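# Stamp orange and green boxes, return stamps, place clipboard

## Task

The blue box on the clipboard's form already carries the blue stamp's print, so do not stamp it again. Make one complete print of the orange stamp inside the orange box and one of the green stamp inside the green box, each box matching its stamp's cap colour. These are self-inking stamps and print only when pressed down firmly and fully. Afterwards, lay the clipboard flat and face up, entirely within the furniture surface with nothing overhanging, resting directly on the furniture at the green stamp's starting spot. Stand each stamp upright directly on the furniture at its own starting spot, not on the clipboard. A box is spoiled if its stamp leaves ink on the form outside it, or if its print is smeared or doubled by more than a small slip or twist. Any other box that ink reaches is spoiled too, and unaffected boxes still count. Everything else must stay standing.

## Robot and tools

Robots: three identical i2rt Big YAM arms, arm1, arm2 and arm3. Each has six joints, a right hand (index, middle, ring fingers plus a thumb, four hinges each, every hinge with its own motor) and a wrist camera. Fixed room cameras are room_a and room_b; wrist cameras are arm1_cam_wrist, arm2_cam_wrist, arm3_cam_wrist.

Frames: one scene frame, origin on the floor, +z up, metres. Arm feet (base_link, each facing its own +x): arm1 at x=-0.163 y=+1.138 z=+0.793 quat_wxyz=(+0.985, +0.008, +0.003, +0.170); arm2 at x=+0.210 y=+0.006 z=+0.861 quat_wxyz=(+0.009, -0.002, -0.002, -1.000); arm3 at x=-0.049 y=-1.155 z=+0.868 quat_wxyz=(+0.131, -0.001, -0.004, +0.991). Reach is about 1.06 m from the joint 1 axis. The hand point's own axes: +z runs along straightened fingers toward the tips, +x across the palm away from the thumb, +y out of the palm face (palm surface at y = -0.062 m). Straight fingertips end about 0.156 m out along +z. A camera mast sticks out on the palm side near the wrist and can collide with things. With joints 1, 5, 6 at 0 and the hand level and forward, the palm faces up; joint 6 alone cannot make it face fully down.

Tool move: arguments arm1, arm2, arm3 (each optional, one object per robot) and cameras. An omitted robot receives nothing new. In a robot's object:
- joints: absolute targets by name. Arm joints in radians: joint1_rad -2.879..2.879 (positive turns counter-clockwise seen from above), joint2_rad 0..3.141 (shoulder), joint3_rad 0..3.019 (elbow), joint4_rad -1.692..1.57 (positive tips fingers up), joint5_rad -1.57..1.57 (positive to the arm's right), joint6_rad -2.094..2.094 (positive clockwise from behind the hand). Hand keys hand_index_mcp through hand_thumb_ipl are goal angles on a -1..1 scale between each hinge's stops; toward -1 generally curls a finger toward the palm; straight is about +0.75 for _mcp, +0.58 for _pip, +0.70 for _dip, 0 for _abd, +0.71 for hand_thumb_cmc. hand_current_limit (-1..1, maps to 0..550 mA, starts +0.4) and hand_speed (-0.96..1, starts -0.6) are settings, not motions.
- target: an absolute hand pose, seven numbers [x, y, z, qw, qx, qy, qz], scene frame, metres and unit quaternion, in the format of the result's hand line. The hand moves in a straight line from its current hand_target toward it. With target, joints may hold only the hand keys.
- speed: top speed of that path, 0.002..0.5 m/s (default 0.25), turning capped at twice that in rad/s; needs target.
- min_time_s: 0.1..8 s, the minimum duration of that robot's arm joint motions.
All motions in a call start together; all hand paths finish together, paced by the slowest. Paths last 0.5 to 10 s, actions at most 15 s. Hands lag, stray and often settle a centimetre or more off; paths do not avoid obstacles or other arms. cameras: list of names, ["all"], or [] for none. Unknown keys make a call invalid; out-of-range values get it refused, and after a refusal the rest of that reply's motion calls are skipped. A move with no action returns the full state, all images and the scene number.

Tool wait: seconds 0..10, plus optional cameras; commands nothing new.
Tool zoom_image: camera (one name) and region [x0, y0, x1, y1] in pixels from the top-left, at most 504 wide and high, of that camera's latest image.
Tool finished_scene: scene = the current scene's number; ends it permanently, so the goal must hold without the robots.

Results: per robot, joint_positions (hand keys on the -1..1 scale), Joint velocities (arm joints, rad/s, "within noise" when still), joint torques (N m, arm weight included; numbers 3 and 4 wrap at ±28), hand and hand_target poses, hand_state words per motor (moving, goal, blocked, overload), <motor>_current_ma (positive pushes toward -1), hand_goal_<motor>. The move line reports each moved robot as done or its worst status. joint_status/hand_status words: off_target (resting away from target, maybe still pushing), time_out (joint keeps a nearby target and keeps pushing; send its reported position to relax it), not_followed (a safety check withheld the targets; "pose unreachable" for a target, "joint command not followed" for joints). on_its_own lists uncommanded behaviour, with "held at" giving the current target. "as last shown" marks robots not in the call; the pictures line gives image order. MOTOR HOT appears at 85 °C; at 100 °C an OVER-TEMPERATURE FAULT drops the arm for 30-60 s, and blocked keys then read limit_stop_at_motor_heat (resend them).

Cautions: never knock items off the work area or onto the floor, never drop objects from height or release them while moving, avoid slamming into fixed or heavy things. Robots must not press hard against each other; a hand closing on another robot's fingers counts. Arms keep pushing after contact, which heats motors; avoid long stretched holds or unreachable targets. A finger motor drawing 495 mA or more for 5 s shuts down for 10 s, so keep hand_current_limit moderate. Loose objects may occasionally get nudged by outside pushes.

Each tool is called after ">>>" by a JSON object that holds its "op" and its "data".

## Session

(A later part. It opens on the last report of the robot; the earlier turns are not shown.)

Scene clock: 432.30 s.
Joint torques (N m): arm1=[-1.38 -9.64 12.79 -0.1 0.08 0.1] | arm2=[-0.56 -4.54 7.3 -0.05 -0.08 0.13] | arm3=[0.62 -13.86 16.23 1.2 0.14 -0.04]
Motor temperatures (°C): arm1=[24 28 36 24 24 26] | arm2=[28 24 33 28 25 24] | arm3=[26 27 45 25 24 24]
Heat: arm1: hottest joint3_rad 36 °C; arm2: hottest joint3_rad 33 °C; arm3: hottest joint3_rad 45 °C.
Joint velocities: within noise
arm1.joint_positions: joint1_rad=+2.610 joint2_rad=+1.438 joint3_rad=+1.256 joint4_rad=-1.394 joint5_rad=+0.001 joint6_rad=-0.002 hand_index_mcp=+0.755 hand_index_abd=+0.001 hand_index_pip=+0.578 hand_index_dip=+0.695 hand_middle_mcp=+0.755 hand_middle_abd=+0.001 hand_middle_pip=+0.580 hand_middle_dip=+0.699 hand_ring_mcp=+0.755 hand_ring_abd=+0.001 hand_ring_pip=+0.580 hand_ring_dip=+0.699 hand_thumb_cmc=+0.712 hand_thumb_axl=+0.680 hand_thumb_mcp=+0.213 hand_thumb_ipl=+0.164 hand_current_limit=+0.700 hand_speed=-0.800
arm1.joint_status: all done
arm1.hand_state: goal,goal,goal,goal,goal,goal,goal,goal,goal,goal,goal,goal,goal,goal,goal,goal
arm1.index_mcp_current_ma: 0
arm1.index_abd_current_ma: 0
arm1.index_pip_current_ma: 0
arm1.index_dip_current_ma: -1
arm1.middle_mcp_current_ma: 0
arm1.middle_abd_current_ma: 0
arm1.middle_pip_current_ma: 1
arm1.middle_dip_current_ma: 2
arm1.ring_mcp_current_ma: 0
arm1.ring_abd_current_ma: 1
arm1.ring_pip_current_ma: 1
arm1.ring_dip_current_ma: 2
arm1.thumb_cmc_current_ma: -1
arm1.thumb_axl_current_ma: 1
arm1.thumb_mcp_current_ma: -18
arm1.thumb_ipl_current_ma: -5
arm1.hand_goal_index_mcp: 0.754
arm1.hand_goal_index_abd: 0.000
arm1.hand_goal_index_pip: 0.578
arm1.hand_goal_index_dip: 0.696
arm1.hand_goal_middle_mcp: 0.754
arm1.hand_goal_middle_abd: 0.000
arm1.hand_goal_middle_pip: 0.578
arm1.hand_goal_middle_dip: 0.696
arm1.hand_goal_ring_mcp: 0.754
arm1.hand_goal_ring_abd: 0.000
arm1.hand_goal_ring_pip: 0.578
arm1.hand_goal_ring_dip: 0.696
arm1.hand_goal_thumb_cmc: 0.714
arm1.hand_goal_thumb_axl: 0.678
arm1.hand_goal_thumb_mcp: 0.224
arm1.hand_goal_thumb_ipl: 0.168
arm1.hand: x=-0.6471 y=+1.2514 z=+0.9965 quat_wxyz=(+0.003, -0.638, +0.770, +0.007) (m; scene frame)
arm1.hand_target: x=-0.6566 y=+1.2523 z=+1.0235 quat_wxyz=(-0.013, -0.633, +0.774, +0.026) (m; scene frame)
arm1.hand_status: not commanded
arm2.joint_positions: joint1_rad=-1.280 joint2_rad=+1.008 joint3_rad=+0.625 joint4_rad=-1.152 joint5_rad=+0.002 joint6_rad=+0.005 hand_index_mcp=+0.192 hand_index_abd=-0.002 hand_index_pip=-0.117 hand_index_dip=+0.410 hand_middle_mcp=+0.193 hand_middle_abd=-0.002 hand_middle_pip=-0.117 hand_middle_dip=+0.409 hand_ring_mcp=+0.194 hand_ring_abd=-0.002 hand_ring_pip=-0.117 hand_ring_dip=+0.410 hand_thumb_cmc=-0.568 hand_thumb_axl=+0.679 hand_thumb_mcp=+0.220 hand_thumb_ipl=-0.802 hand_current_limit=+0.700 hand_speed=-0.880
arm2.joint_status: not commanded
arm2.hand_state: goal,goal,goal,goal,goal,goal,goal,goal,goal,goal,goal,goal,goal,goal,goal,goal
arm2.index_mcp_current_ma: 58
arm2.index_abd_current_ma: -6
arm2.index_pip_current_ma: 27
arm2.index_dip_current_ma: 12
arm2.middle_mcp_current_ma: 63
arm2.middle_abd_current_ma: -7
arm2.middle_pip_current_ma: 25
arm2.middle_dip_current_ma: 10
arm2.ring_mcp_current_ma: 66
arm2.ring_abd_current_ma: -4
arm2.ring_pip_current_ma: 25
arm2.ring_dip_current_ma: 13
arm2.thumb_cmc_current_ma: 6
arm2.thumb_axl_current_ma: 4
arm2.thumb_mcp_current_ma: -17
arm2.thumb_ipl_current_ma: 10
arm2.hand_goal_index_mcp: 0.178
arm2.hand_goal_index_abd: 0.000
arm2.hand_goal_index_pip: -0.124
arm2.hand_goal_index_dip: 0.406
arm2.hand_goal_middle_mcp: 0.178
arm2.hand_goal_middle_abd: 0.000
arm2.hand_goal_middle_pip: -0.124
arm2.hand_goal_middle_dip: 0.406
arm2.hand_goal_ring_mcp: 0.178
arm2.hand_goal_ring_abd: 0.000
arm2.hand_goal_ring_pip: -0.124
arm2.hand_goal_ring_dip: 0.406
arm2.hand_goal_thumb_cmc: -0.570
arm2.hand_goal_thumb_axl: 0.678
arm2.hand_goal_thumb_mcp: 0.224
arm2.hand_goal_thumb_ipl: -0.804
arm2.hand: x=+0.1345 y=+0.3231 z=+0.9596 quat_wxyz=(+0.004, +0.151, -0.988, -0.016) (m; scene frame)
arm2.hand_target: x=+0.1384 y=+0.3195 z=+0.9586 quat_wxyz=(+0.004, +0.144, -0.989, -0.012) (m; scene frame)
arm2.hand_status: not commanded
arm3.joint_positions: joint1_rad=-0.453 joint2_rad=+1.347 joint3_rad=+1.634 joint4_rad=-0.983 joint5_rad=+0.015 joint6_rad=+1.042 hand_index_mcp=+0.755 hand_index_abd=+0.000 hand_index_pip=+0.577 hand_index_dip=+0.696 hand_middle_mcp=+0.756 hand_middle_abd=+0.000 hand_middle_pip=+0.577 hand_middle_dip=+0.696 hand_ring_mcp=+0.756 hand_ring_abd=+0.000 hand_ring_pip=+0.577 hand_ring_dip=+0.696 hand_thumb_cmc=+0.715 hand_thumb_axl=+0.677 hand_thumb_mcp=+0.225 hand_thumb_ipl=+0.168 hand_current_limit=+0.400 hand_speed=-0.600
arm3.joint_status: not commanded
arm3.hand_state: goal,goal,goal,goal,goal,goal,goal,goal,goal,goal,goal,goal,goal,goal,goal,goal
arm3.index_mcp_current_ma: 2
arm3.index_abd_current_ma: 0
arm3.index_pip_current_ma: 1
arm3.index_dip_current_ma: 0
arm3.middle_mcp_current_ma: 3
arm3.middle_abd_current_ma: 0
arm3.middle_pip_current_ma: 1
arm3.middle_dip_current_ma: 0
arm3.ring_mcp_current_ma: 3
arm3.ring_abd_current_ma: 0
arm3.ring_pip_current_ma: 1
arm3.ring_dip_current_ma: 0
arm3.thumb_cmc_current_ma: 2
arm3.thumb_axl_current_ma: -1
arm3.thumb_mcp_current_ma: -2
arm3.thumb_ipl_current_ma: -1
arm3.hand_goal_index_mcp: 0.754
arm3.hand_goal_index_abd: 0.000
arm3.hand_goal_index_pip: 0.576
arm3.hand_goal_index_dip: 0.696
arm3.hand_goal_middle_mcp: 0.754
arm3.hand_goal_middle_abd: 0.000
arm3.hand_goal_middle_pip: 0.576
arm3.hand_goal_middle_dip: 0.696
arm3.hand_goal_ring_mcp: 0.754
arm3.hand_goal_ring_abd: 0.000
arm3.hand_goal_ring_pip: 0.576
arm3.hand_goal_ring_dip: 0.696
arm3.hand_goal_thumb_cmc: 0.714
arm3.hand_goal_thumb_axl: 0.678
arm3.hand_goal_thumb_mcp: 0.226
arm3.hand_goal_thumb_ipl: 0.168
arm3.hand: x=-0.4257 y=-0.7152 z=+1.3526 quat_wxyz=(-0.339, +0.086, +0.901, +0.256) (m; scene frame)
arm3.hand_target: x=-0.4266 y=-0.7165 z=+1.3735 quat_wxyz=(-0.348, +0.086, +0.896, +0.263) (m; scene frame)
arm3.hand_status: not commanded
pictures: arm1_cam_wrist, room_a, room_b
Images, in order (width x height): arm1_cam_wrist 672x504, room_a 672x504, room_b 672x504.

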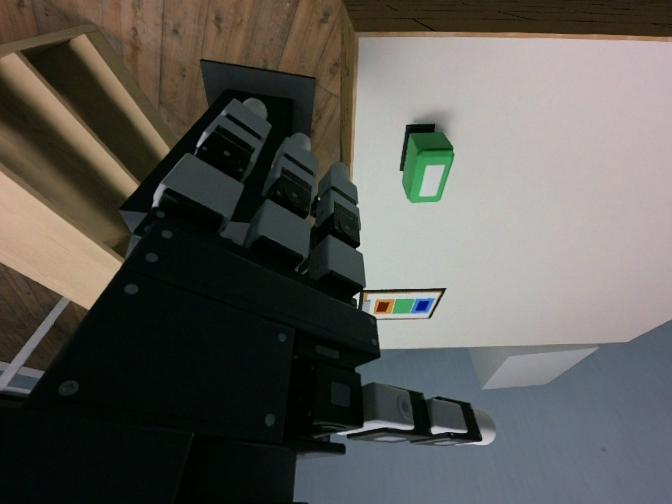

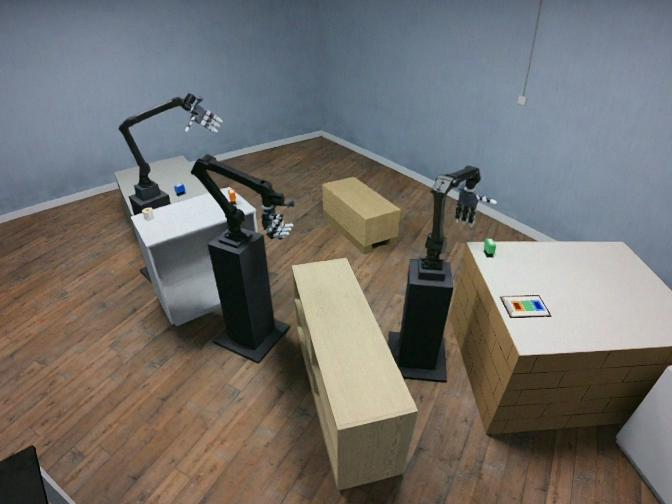

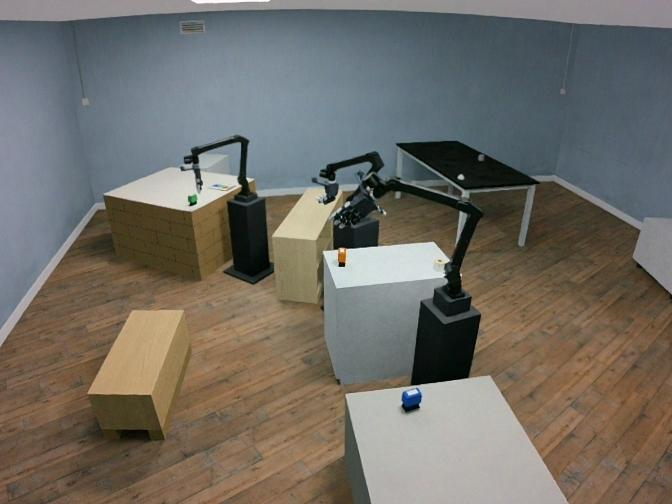

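>>> {"op": "zoom_image", "data": {"camera": "arm1_cam_wrist", "region": [340, 20, 500, 230]}}

>>> {"op": "zoom_image", "data": {"camera": "arm1_cam_wrist", "region": [350, 270, 470, 350]}}

Scaled by 2.400 from the camera's 672x504 image, which has a finer 960x720 frame.

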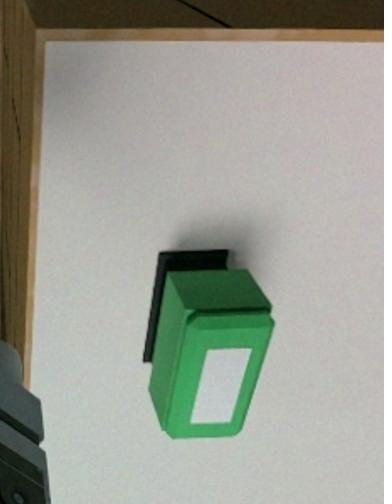

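Scaled by 4.200 from the camera's 672x504 image, which has a finer 960x720 frame.

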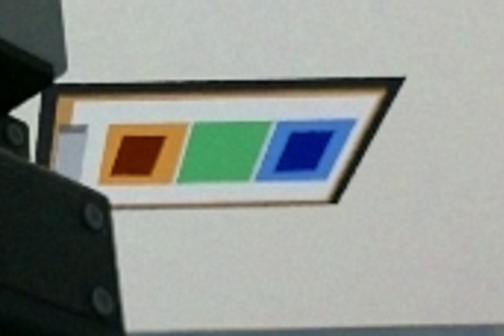

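>>> {"op": "move", "data": {"arm1": {"joints": {"joint1_rad": 2.244, "joint2_rad": 1.653, "joint3_rad": 1.530, "joint4_rad": -1.431, "joint5_rad": 0.0, "joint6_rad": 2.044, "hand_index_abd": 0.08, "hand_ring_abd": -0.08, "hand_middle_mcp": -0.89, "hand_middle_pip": -0.3}, "min_time_s": 4}, "cameras": ["arm1_cam_wrist"]}}

Scene clock: 438.37 s.
Joint torques (N m): arm1=[-2.73 -9.64 12.78 -0.31 0.1 0.11] | arm2=[-0.5 -4.6 7.3 -0.03 -0.08 0.13] | arm3=[0.62 -13.8 16.23 1.21 0.14 -0.04]
Motor temperatures (°C): arm1=[24 28 36 24 24 26] | arm2=[28 24 33 28 25 24] | arm3=[26 27 45 25 24 24]
Heat: arm1: hottest joint3_rad 36 °C; arm2: hottest joint3_rad 33 °C; arm3: hottest joint3_rad 45 °C.
move: arm1 done
Joint velocities: within noise
arm1.joint_positions: joint1_rad=+2.256 joint2_rad=+1.633 joint3_rad=+1.485 joint4_rad=-1.423 joint5_rad=+0.001 joint6_rad=+2.027 hand_index_mcp=+0.755 hand_index_abd=+0.077 hand_index_pip=+0.578 hand_index_dip=+0.695 hand_middle_mcp=-0.873 hand_middle_abd=+0.001 hand_middle_pip=-0.297 hand_middle_dip=+0.699 hand_ring_mcp=+0.755 hand_ring_abd=-0.076 hand_ring_pip=+0.580 hand_ring_dip=+0.699 hand_thumb_cmc=+0.712 hand_thumb_axl=+0.680 hand_thumb_mcp=+0.213 hand_thumb_ipl=+0.164 hand_current_limit=+0.700 hand_speed=-0.800
arm1.joint_status: all done
arm1.hand_state: goal,goal,goal,goal,goal,goal,goal,goal,goal,goal,goal,goal,goal,goal,goal,goal
arm1.index_mcp_current_ma: 0
arm1.index_abd_current_ma: -2
arm1.index_pip_current_ma: 0
arm1.index_dip_current_ma: -1
arm1.middle_mcp_current_ma: 25
arm1.middle_abd_current_ma: 0
arm1.middle_pip_current_ma: 2
arm1.middle_dip_current_ma: 2
arm1.ring_mcp_current_ma: 0
arm1.ring_abd_current_ma: 2
arm1.ring_pip_current_ma: 1
arm1.ring_dip_current_ma: 2
arm1.thumb_cmc_current_ma: -1
arm1.thumb_axl_current_ma: 1
arm1.thumb_mcp_current_ma: -18
arm1.thumb_ipl_current_ma: -5
arm1.hand_goal_index_mcp: 0.754
arm1.hand_goal_index_abd: 0.080
arm1.hand_goal_index_pip: 0.578
arm1.hand_goal_index_dip: 0.696
arm1.hand_goal_middle_mcp: -0.890
arm1.hand_goal_middle_abd: 0.000
arm1.hand_goal_middle_pip: -0.300
arm1.hand_goal_middle_dip: 0.696
arm1.hand_goal_ring_mcp: 0.754
arm1.hand_goal_ring_abd: -0.080
arm1.hand_goal_ring_pip: 0.578
arm1.hand_goal_ring_dip: 0.696
arm1.hand_goal_thumb_cmc: 0.714
arm1.hand_goal_thumb_axl: 0.678
arm1.hand_goal_thumb_mcp: 0.224
arm1.hand_goal_thumb_ipl: 0.168
arm1.hand: x=-0.4978 y=+1.4164 z=+1.0000 quat_wxyz=(-0.007, +0.479, +0.878, +0.005) (m; scene frame)
arm1.hand_target: x=-0.5051 y=+1.4252 z=+1.0067 quat_wxyz=(-0.015, +0.492, +0.870, +0.005) (m; scene frame)
arm1.hand_status: not commanded
arm2, arm3: as last shown
pictures: arm1_cam_wrist
Images, in order (width x height): arm1_cam_wrist 672x504.

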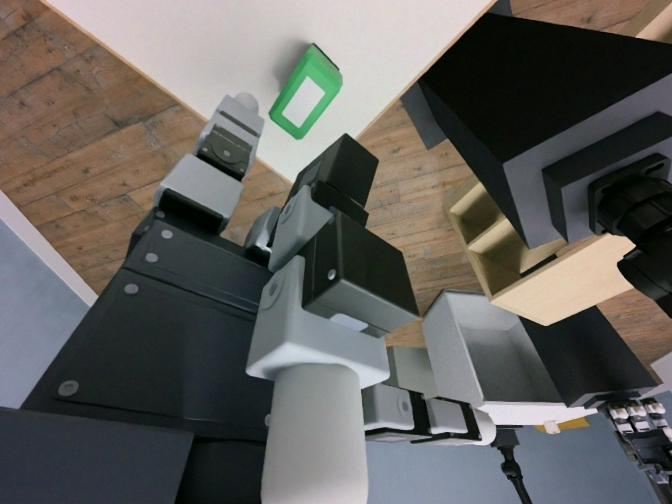

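>>> {"op": "zoom_image", "data": {"camera": "arm1_cam_wrist", "region": [250, 30, 370, 150]}}

Scaled by 4.200 from the camera's 672x504 image, which has a finer 960x720 frame.

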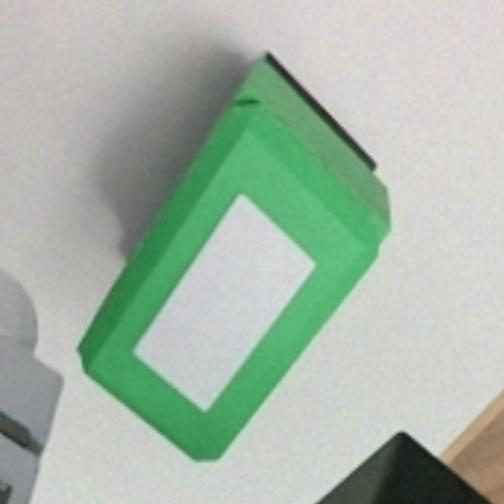

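>>> {"op": "move", "data": {"arm1": {"joints": {"joint2_rad": 1.724, "joint3_rad": 1.312, "joint4_rad": -1.166, "joint6_rad": 1.989}, "min_time_s": 4}, "cameras": ["arm1_cam_wrist"]}}

Scene clock: 443.50 s.
Joint torques (N m): arm1=[-2.67 -9.99 8.18 0.47 0.09 -0.22] | arm2=[-0.56 -4.54 7.3 -0.02 -0.08 0.13] | arm3=[0.56 -13.8 16.23 1.2 0.14 -0.04]
Motor temperatures (°C): arm1=[24 28 37 24 24 26] | arm2=[28 24 33 28 25 24] | arm3=[26 27 45 25 24 24]
Heat: arm1: hottest joint3_rad 37 °C; arm2: hottest joint3_rad 33 °C; arm3: hottest joint3_rad 45 °C.
move: arm1 done
Joint velocities: within noise
arm1.joint_positions: joint1_rad=+2.256 joint2_rad=+1.704 joint3_rad=+1.313 joint4_rad=-1.175 joint5_rad=+0.001 joint6_rad=+2.006 hand_index_mcp=+0.755 hand_index_abd=+0.077 hand_index_pip=+0.578 hand_index_dip=+0.695 hand_middle_mcp=-0.873 hand_middle_abd=+0.001 hand_middle_pip=-0.297 hand_middle_dip=+0.699 hand_ring_mcp=+0.755 hand_ring_abd=-0.076 hand_ring_pip=+0.580 hand_ring_dip=+0.699 hand_thumb_cmc=+0.712 hand_thumb_axl=+0.680 hand_thumb_mcp=+0.213 hand_thumb_ipl=+0.164 hand_current_limit=+0.700 hand_speed=-0.800
arm1.joint_status: all done
arm1.hand_state: goal,goal,goal,goal,goal,goal,goal,goal,goal,goal,goal,goal,goal,goal,goal,goal
arm1.index_mcp_current_ma: 0
arm1.index_abd_current_ma: -2
arm1.index_pip_current_ma: 0
arm1.index_dip_current_ma: -1
arm1.middle_mcp_current_ma: 25
arm1.middle_abd_current_ma: 0
arm1.middle_pip_current_ma: 2
arm1.middle_dip_current_ma: 2
arm1.ring_mcp_current_ma: 0
arm1.ring_abd_current_ma: 2
arm1.ring_pip_current_ma: 1
arm1.ring_dip_current_ma: 2
arm1.thumb_cmc_current_ma: -1
arm1.thumb_axl_current_ma: 1
arm1.thumb_mcp_current_ma: -18
arm1.thumb_ipl_current_ma: -5
arm1.hand_goal_index_mcp: 0.754
arm1.hand_goal_index_abd: 0.080
arm1.hand_goal_index_pip: 0.578
arm1.hand_goal_index_dip: 0.696
arm1.hand_goal_middle_mcp: -0.890
arm1.hand_goal_middle_abd: 0.000
arm1.hand_goal_middle_pip: -0.300
arm1.hand_goal_middle_dip: 0.696
arm1.hand_goal_ring_mcp: 0.754
arm1.hand_goal_ring_abd: -0.080
arm1.hand_goal_ring_pip: 0.578
arm1.hand_goal_ring_dip: 0.696
arm1.hand_goal_thumb_cmc: 0.714
arm1.hand_goal_thumb_axl: 0.678
arm1.hand_goal_thumb_mcp: 0.224
arm1.hand_goal_thumb_ipl: 0.168
arm1.hand: x=-0.5013 y=+1.4208 z=+0.9031 quat_wxyz=(-0.009, +0.470, +0.882, +0.005) (m; scene frame)
arm1.hand_target: x=-0.4998 y=+1.4267 z=+0.8941 quat_wxyz=(-0.003, +0.468, +0.884, +0.004) (m; scene frame)
arm1.hand_status: not commanded
arm2, arm3: as last shown
pictures: arm1_cam_wrist
Images, in order (width x height): arm1_cam_wrist 672x504.

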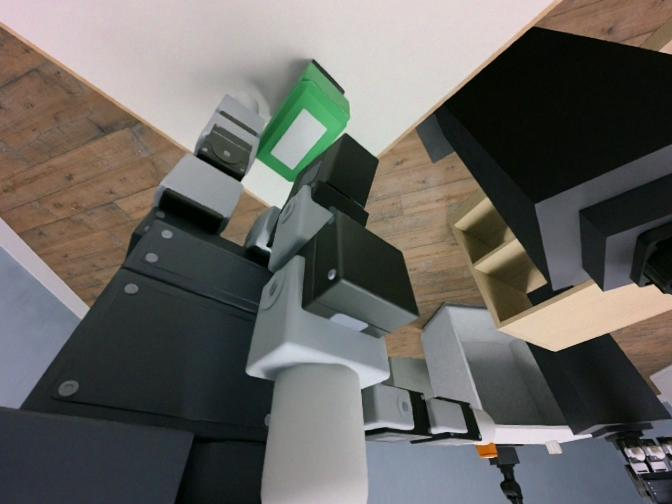

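>>> {"op": "move", "data": {"arm1": {"joints": {"hand_index_abd": -0.15, "hand_ring_abd": 0.16, "hand_speed": -0.93}}, "cameras": ["arm1_cam_wrist"]}}

Scene clock: 444.80 s.
Joint torques (N m): arm1=[-2.67 -10.05 8.18 0.29 0.09 -0.21] | arm2=[-0.62 -4.6 7.3 -0.03 -0.08 0.13] | arm3=[0.56 -13.86 16.23 1.2 0.14 -0.04]
Motor temperatures (°C): arm1=[24 28 36 24 24 26] | arm2=[28 24 33 28 25 24] | arm3=[26 27 45 25 24 24]
Heat: arm1: hottest joint3_rad 36 °C; arm2: hottest joint3_rad 33 °C; arm3: hottest joint3_rad 45 °C.
move: arm1 off_target
Joint velocities: within noise
arm1.joint_positions: joint1_rad=+2.256 joint2_rad=+1.704 joint3_rad=+1.313 joint4_rad=-1.171 joint5_rad=+0.001 joint6_rad=+2.006 hand_index_mcp=+0.755 hand_index_abd=-0.129 hand_index_pip=+0.578 hand_index_dip=+0.695 hand_middle_mcp=-0.873 hand_middle_abd=+0.001 hand_middle_pip=-0.297 hand_middle_dip=+0.699 hand_ring_mcp=+0.754 hand_ring_abd=+0.111 hand_ring_pip=+0.579 hand_ring_dip=+0.698 hand_thumb_cmc=+0.712 hand_thumb_axl=+0.680 hand_thumb_mcp=+0.213 hand_thumb_ipl=+0.164 hand_current_limit=+0.700 hand_speed=-0.930
arm1.joint_status: hand_index_abd off_target (ended at -0.129, target -0.150); hand_ring_abd off_target (ended at +0.111, target +0.160); the others done
arm1.hand_state: goal,blocked,goal,goal,goal,goal,goal,goal,goal,blocked,goal,goal,goal,goal,goal,goal
arm1.index_mcp_current_ma: 0
arm1.index_abd_current_ma: 25
arm1.index_pip_current_ma: 0
arm1.index_dip_current_ma: -1
arm1.middle_mcp_current_ma: 25
arm1.middle_abd_current_ma: 0
arm1.middle_pip_current_ma: 2
arm1.middle_dip_current_ma: 2
arm1.ring_mcp_current_ma: 0
arm1.ring_abd_current_ma: -85
arm1.ring_pip_current_ma: 1
arm1.ring_dip_current_ma: 1
arm1.thumb_cmc_current_ma: -1
arm1.thumb_axl_current_ma: 1
arm1.thumb_mcp_current_ma: -18
arm1.thumb_ipl_current_ma: -5
arm1.hand_goal_index_mcp: 0.754
arm1.hand_goal_index_abd: -0.150
arm1.hand_goal_index_pip: 0.578
arm1.hand_goal_index_dip: 0.696
arm1.hand_goal_middle_mcp: -0.890
arm1.hand_goal_middle_abd: 0.000
arm1.hand_goal_middle_pip: -0.300
arm1.hand_goal_middle_dip: 0.696
arm1.hand_goal_ring_mcp: 0.754
arm1.hand_goal_ring_abd: 0.160
arm1.hand_goal_ring_pip: 0.578
arm1.hand_goal_ring_dip: 0.696
arm1.hand_goal_thumb_cmc: 0.714
arm1.hand_goal_thumb_axl: 0.678
arm1.hand_goal_thumb_mcp: 0.224
arm1.hand_goal_thumb_ipl: 0.168
arm1.hand: x=-0.5022 y=+1.4213 z=+0.9029 quat_wxyz=(-0.011, +0.470, +0.883, +0.005) (m; scene frame)
arm1.hand_target: x=-0.4998 y=+1.4267 z=+0.8941 quat_wxyz=(-0.003, +0.468, +0.884, +0.004) (m; scene frame)
arm1.hand_status: not commanded
arm2, arm3: as last shown
pictures: arm1_cam_wrist
Images, in order (width x height): arm1_cam_wrist 672x504.

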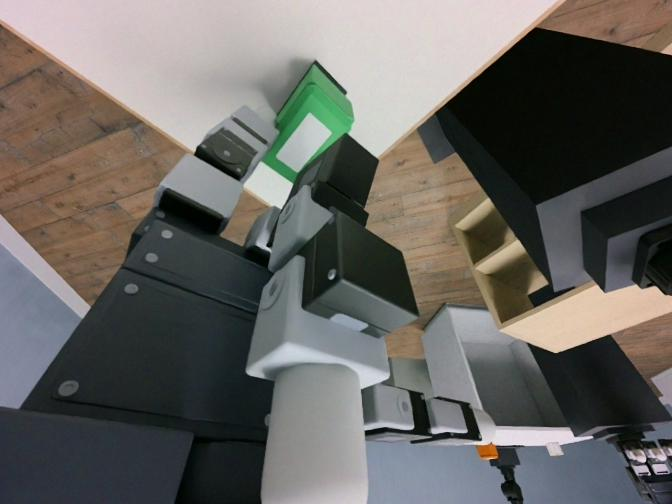

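>>> {"op": "move", "data": {"arm1": {"joints": {"hand_index_abd": -0.23, "hand_ring_abd": 0.22}}}}

Scene clock: 445.53 s.
Joint torques (N m): arm1=[-2.73 -9.99 8.21 0.31 0.09 -0.21] | arm2=[-0.62 -4.6 7.28 -0.05 -0.08 0.13] | arm3=[0.56 -13.8 16.24 1.21 0.14 -0.04]
Motor temperatures (°C): arm1=[24 28 36 24 24 26] | arm2=[28 24 33 28 25 24] | arm3=[26 27 45 25 24 24]
Heat: arm1: hottest joint3_rad 36 °C; arm2: hottest joint3_rad 33 °C; arm3: hottest joint3_rad 45 °C.
move: arm1 off_target
Joint velocities: within noise
arm1.joint_positions: joint1_rad=+2.256 joint2_rad=+1.704 joint3_rad=+1.313 joint4_rad=-1.171 joint5_rad=+0.001 joint6_rad=+2.006 hand_index_mcp=+0.755 hand_index_abd=-0.139 hand_index_pip=+0.578 hand_index_dip=+0.695 hand_middle_mcp=-0.873 hand_middle_abd=+0.001 hand_middle_pip=-0.297 hand_middle_dip=+0.699 hand_ring_mcp=+0.754 hand_ring_abd=+0.113 hand_ring_pip=+0.579 hand_ring_dip=+0.698 hand_thumb_cmc=+0.712 hand_thumb_axl=+0.680 hand_thumb_mcp=+0.213 hand_thumb_ipl=+0.164 hand_current_limit=+0.700 hand_speed=-0.930
arm1.joint_status: hand_index_abd off_target (ended at -0.139, target -0.230); hand_ring_abd off_target (ended at +0.113, target +0.220)
arm1.hand_state: goal,blocked,goal,goal,goal,goal,goal,goal,goal,blocked,goal,goal,goal,goal,goal,goal
arm1.index_mcp_current_ma: 0
arm1.index_abd_current_ma: 208
arm1.index_pip_current_ma: 0
arm1.index_dip_current_ma: -1
arm1.middle_mcp_current_ma: 25
arm1.middle_abd_current_ma: 0
arm1.middle_pip_current_ma: 2
arm1.middle_dip_current_ma: 2
arm1.ring_mcp_current_ma: 0
arm1.ring_abd_current_ma: -264
arm1.ring_pip_current_ma: 1
arm1.ring_dip_current_ma: 1
arm1.thumb_cmc_current_ma: -1
arm1.thumb_axl_current_ma: 1
arm1.thumb_mcp_current_ma: -18
arm1.thumb_ipl_current_ma: -5
arm1.hand_goal_index_mcp: 0.754
arm1.hand_goal_index_abd: -0.230
arm1.hand_goal_index_pip: 0.578
arm1.hand_goal_index_dip: 0.696
arm1.hand_goal_middle_mcp: -0.890
arm1.hand_goal_middle_abd: 0.000
arm1.hand_goal_middle_pip: -0.300
arm1.hand_goal_middle_dip: 0.696
arm1.hand_goal_ring_mcp: 0.754
arm1.hand_goal_ring_abd: 0.220
arm1.hand_goal_ring_pip: 0.578
arm1.hand_goal_ring_dip: 0.696
arm1.hand_goal_thumb_cmc: 0.714
arm1.hand_goal_thumb_axl: 0.678
arm1.hand_goal_thumb_mcp: 0.224
arm1.hand_goal_thumb_ipl: 0.168
arm1.hand: x=-0.5022 y=+1.4213 z=+0.9029 quat_wxyz=(-0.011, +0.470, +0.883, +0.005) (m; scene frame)
arm1.hand_target: x=-0.4998 y=+1.4267 z=+0.8941 quat_wxyz=(-0.003, +0.468, +0.884, +0.004) (m; scene frame)
arm1.hand_status: not commanded
arm2, arm3: as last shown
pictures: none

>>> {"op": "move", "data": {"arm1": {"joints": {"hand_index_abd": -0.31, "hand_ring_abd": 0.262}}}}

Scene clock: 446.20 s.
Joint torques (N m): arm1=[-2.61 -9.93 8.2 0.32 0.09 -0.21] | arm2=[-0.56 -4.54 7.31 -0.02 -0.08 0.12] | arm3=[0.56 -13.8 16.21 1.21 0.15 -0.04]
Motor temperatures (°C): arm1=[24 28 36 24 24 26] | arm2=[28 24 33 28 25 24] | arm3=[26 27 45 25 24 24]
Heat: arm1: hottest joint3_rad 36 °C; arm2: hottest joint3_rad 33 °C; arm3: hottest joint3_rad 45 °C.
move: arm1 off_target
Joint velocities: within noise
arm1.joint_positions: joint1_rad=+2.256 joint2_rad=+1.704 joint3_rad=+1.313 joint4_rad=-1.171 joint5_rad=+0.001 joint6_rad=+2.006 hand_index_mcp=+0.754 hand_index_abd=-0.149 hand_index_pip=+0.578 hand_index_dip=+0.695 hand_middle_mcp=-0.873 hand_middle_abd=+0.001 hand_middle_pip=-0.297 hand_middle_dip=+0.699 hand_ring_mcp=+0.754 hand_ring_abd=+0.113 hand_ring_pip=+0.579 hand_ring_dip=+0.698 hand_thumb_cmc=+0.712 hand_thumb_axl=+0.680 hand_thumb_mcp=+0.213 hand_thumb_ipl=+0.164 hand_current_limit=+0.700 hand_speed=-0.930
arm1.joint_status: hand_index_abd off_target (ended at -0.149, target -0.310); hand_ring_abd off_target (ended at +0.113, target +0.262)
arm1.hand_state: goal,blocked,goal,goal,goal,goal,goal,goal,goal,blocked,goal,goal,goal,goal,goal,goal
arm1.index_mcp_current_ma: 0
arm1.index_abd_current_ma: 468
arm1.index_pip_current_ma: 0
arm1.index_dip_current_ma: -1
arm1.middle_mcp_current_ma: 25
arm1.middle_abd_current_ma: 0
arm1.middle_pip_current_ma: 2
arm1.middle_dip_current_ma: 2
arm1.ring_mcp_current_ma: 0
arm1.ring_abd_current_ma: -425
arm1.ring_pip_current_ma: 1
arm1.ring_dip_current_ma: 1
arm1.thumb_cmc_current_ma: -1
arm1.thumb_axl_current_ma: 1
arm1.thumb_mcp_current_ma: -18
arm1.thumb_ipl_current_ma: -5
arm1.hand_goal_index_mcp: 0.754
arm1.hand_goal_index_abd: -0.310
arm1.hand_goal_index_pip: 0.578
arm1.hand_goal_index_dip: 0.696
arm1.hand_goal_middle_mcp: -0.890
arm1.hand_goal_middle_abd: 0.000
arm1.hand_goal_middle_pip: -0.300
arm1.hand_goal_middle_dip: 0.696
arm1.hand_goal_ring_mcp: 0.754
arm1.hand_goal_ring_abd: 0.262
arm1.hand_goal_ring_pip: 0.578
arm1.hand_goal_ring_dip: 0.696
arm1.hand_goal_thumb_cmc: 0.714
arm1.hand_goal_thumb_axl: 0.678
arm1.hand_goal_thumb_mcp: 0.224
arm1.hand_goal_thumb_ipl: 0.168
arm1.hand: x=-0.5022 y=+1.4213 z=+0.9029 quat_wxyz=(-0.011, +0.470, +0.883, +0.005) (m; scene frame)
arm1.hand_target: x=-0.4998 y=+1.4267 z=+0.8941 quat_wxyz=(-0.003, +0.468, +0.884, +0.004) (m; scene frame)
arm1.hand_status: not commanded
arm2, arm3: as last shown
pictures: none

>>> {"op": "move", "data": {"arm1": {"joints": {"joint2_rad": 1.627, "joint3_rad": 1.530, "joint4_rad": -1.431}, "min_time_s": 4}, "cameras": ["arm1_cam_wrist"]}}

Scene clock: 503.97 s.
Joint torques (N m): arm1=[-2.73 -12.98 13.12 -0.38 0.09 -0.2] | arm2=[-0.67 -4.54 7.32 -0.03 -0.08 0.13] | arm3=[0.56 -13.86 16.23 1.21 0.14 -0.04]
Motor temperatures (°C): arm1=[24 29 36 24 24 26] | arm2=[27 24 32 27 24 24] | arm3=[26 27 45 25 24 24]
Heat: arm1: hottest joint3_rad 36 °C; arm2: hottest joint3_rad 32 °C; arm3: hottest joint3_rad 45 °C.
move: arm1 done
Joint velocities: within noise
arm1.joint_positions: joint1_rad=+2.256 joint2_rad=+1.651 joint3_rad=+1.481 joint4_rad=-1.423 joint5_rad=+0.001 joint6_rad=+2.005 hand_index_mcp=+0.751 hand_index_abd=-0.149 hand_index_pip=+0.578 hand_index_dip=+0.695 hand_middle_mcp=-0.873 hand_middle_abd=+0.001 hand_middle_pip=-0.297 hand_middle_dip=+0.699 hand_ring_mcp=+0.757 hand_ring_abd=+0.113 hand_ring_pip=+0.580 hand_ring_dip=+0.698 hand_thumb_cmc=+0.712 hand_thumb_axl=+0.680 hand_thumb_mcp=+0.213 hand_thumb_ipl=+0.164 hand_current_limit=+0.700 hand_speed=-0.930
arm1.joint_status: all done
arm1.hand_state: goal,blocked,goal,goal,goal,goal,goal,goal,goal,blocked,goal,goal,goal,goal,goal,goal
arm1.index_mcp_current_ma: -2
arm1.index_abd_current_ma: 467
arm1.index_pip_current_ma: 0
arm1.index_dip_current_ma: -1
arm1.middle_mcp_current_ma: 25
arm1.middle_abd_current_ma: 0
arm1.middle_pip_current_ma: 2
arm1.middle_dip_current_ma: 2
arm1.ring_mcp_current_ma: 3
arm1.ring_abd_current_ma: -425
arm1.ring_pip_current_ma: 1
arm1.ring_dip_current_ma: 1
arm1.thumb_cmc_current_ma: -1
arm1.thumb_axl_current_ma: 1
arm1.thumb_mcp_current_ma: -18
arm1.thumb_ipl_current_ma: -5
arm1.hand_goal_index_mcp: 0.754
arm1.hand_goal_index_abd: -0.310
arm1.hand_goal_index_pip: 0.578
arm1.hand_goal_index_dip: 0.696
arm1.hand_goal_middle_mcp: -0.890
arm1.hand_goal_middle_abd: 0.000
arm1.hand_goal_middle_pip: -0.300
arm1.hand_goal_middle_dip: 0.696
arm1.hand_goal_ring_mcp: 0.754
arm1.hand_goal_ring_abd: 0.262
arm1.hand_goal_ring_pip: 0.578
arm1.hand_goal_ring_dip: 0.696
arm1.hand_goal_thumb_cmc: 0.714
arm1.hand_goal_thumb_axl: 0.678
arm1.hand_goal_thumb_mcp: 0.224
arm1.hand_goal_thumb_ipl: 0.168
arm1.hand: x=-0.4985 y=+1.4183 z=+0.9913 quat_wxyz=(+0.004, +0.470, +0.883, +0.005) (m; scene frame)
arm1.hand_target: x=-0.5047 y=+1.4286 z=+1.0180 quat_wxyz=(-0.028, +0.467, +0.884, +0.006) (m; scene frame)
arm1.hand_status: not commanded
arm2, arm3: as last shown
pictures: arm1_cam_wrist
Images, in order (width x height): arm1_cam_wrist 672x504.

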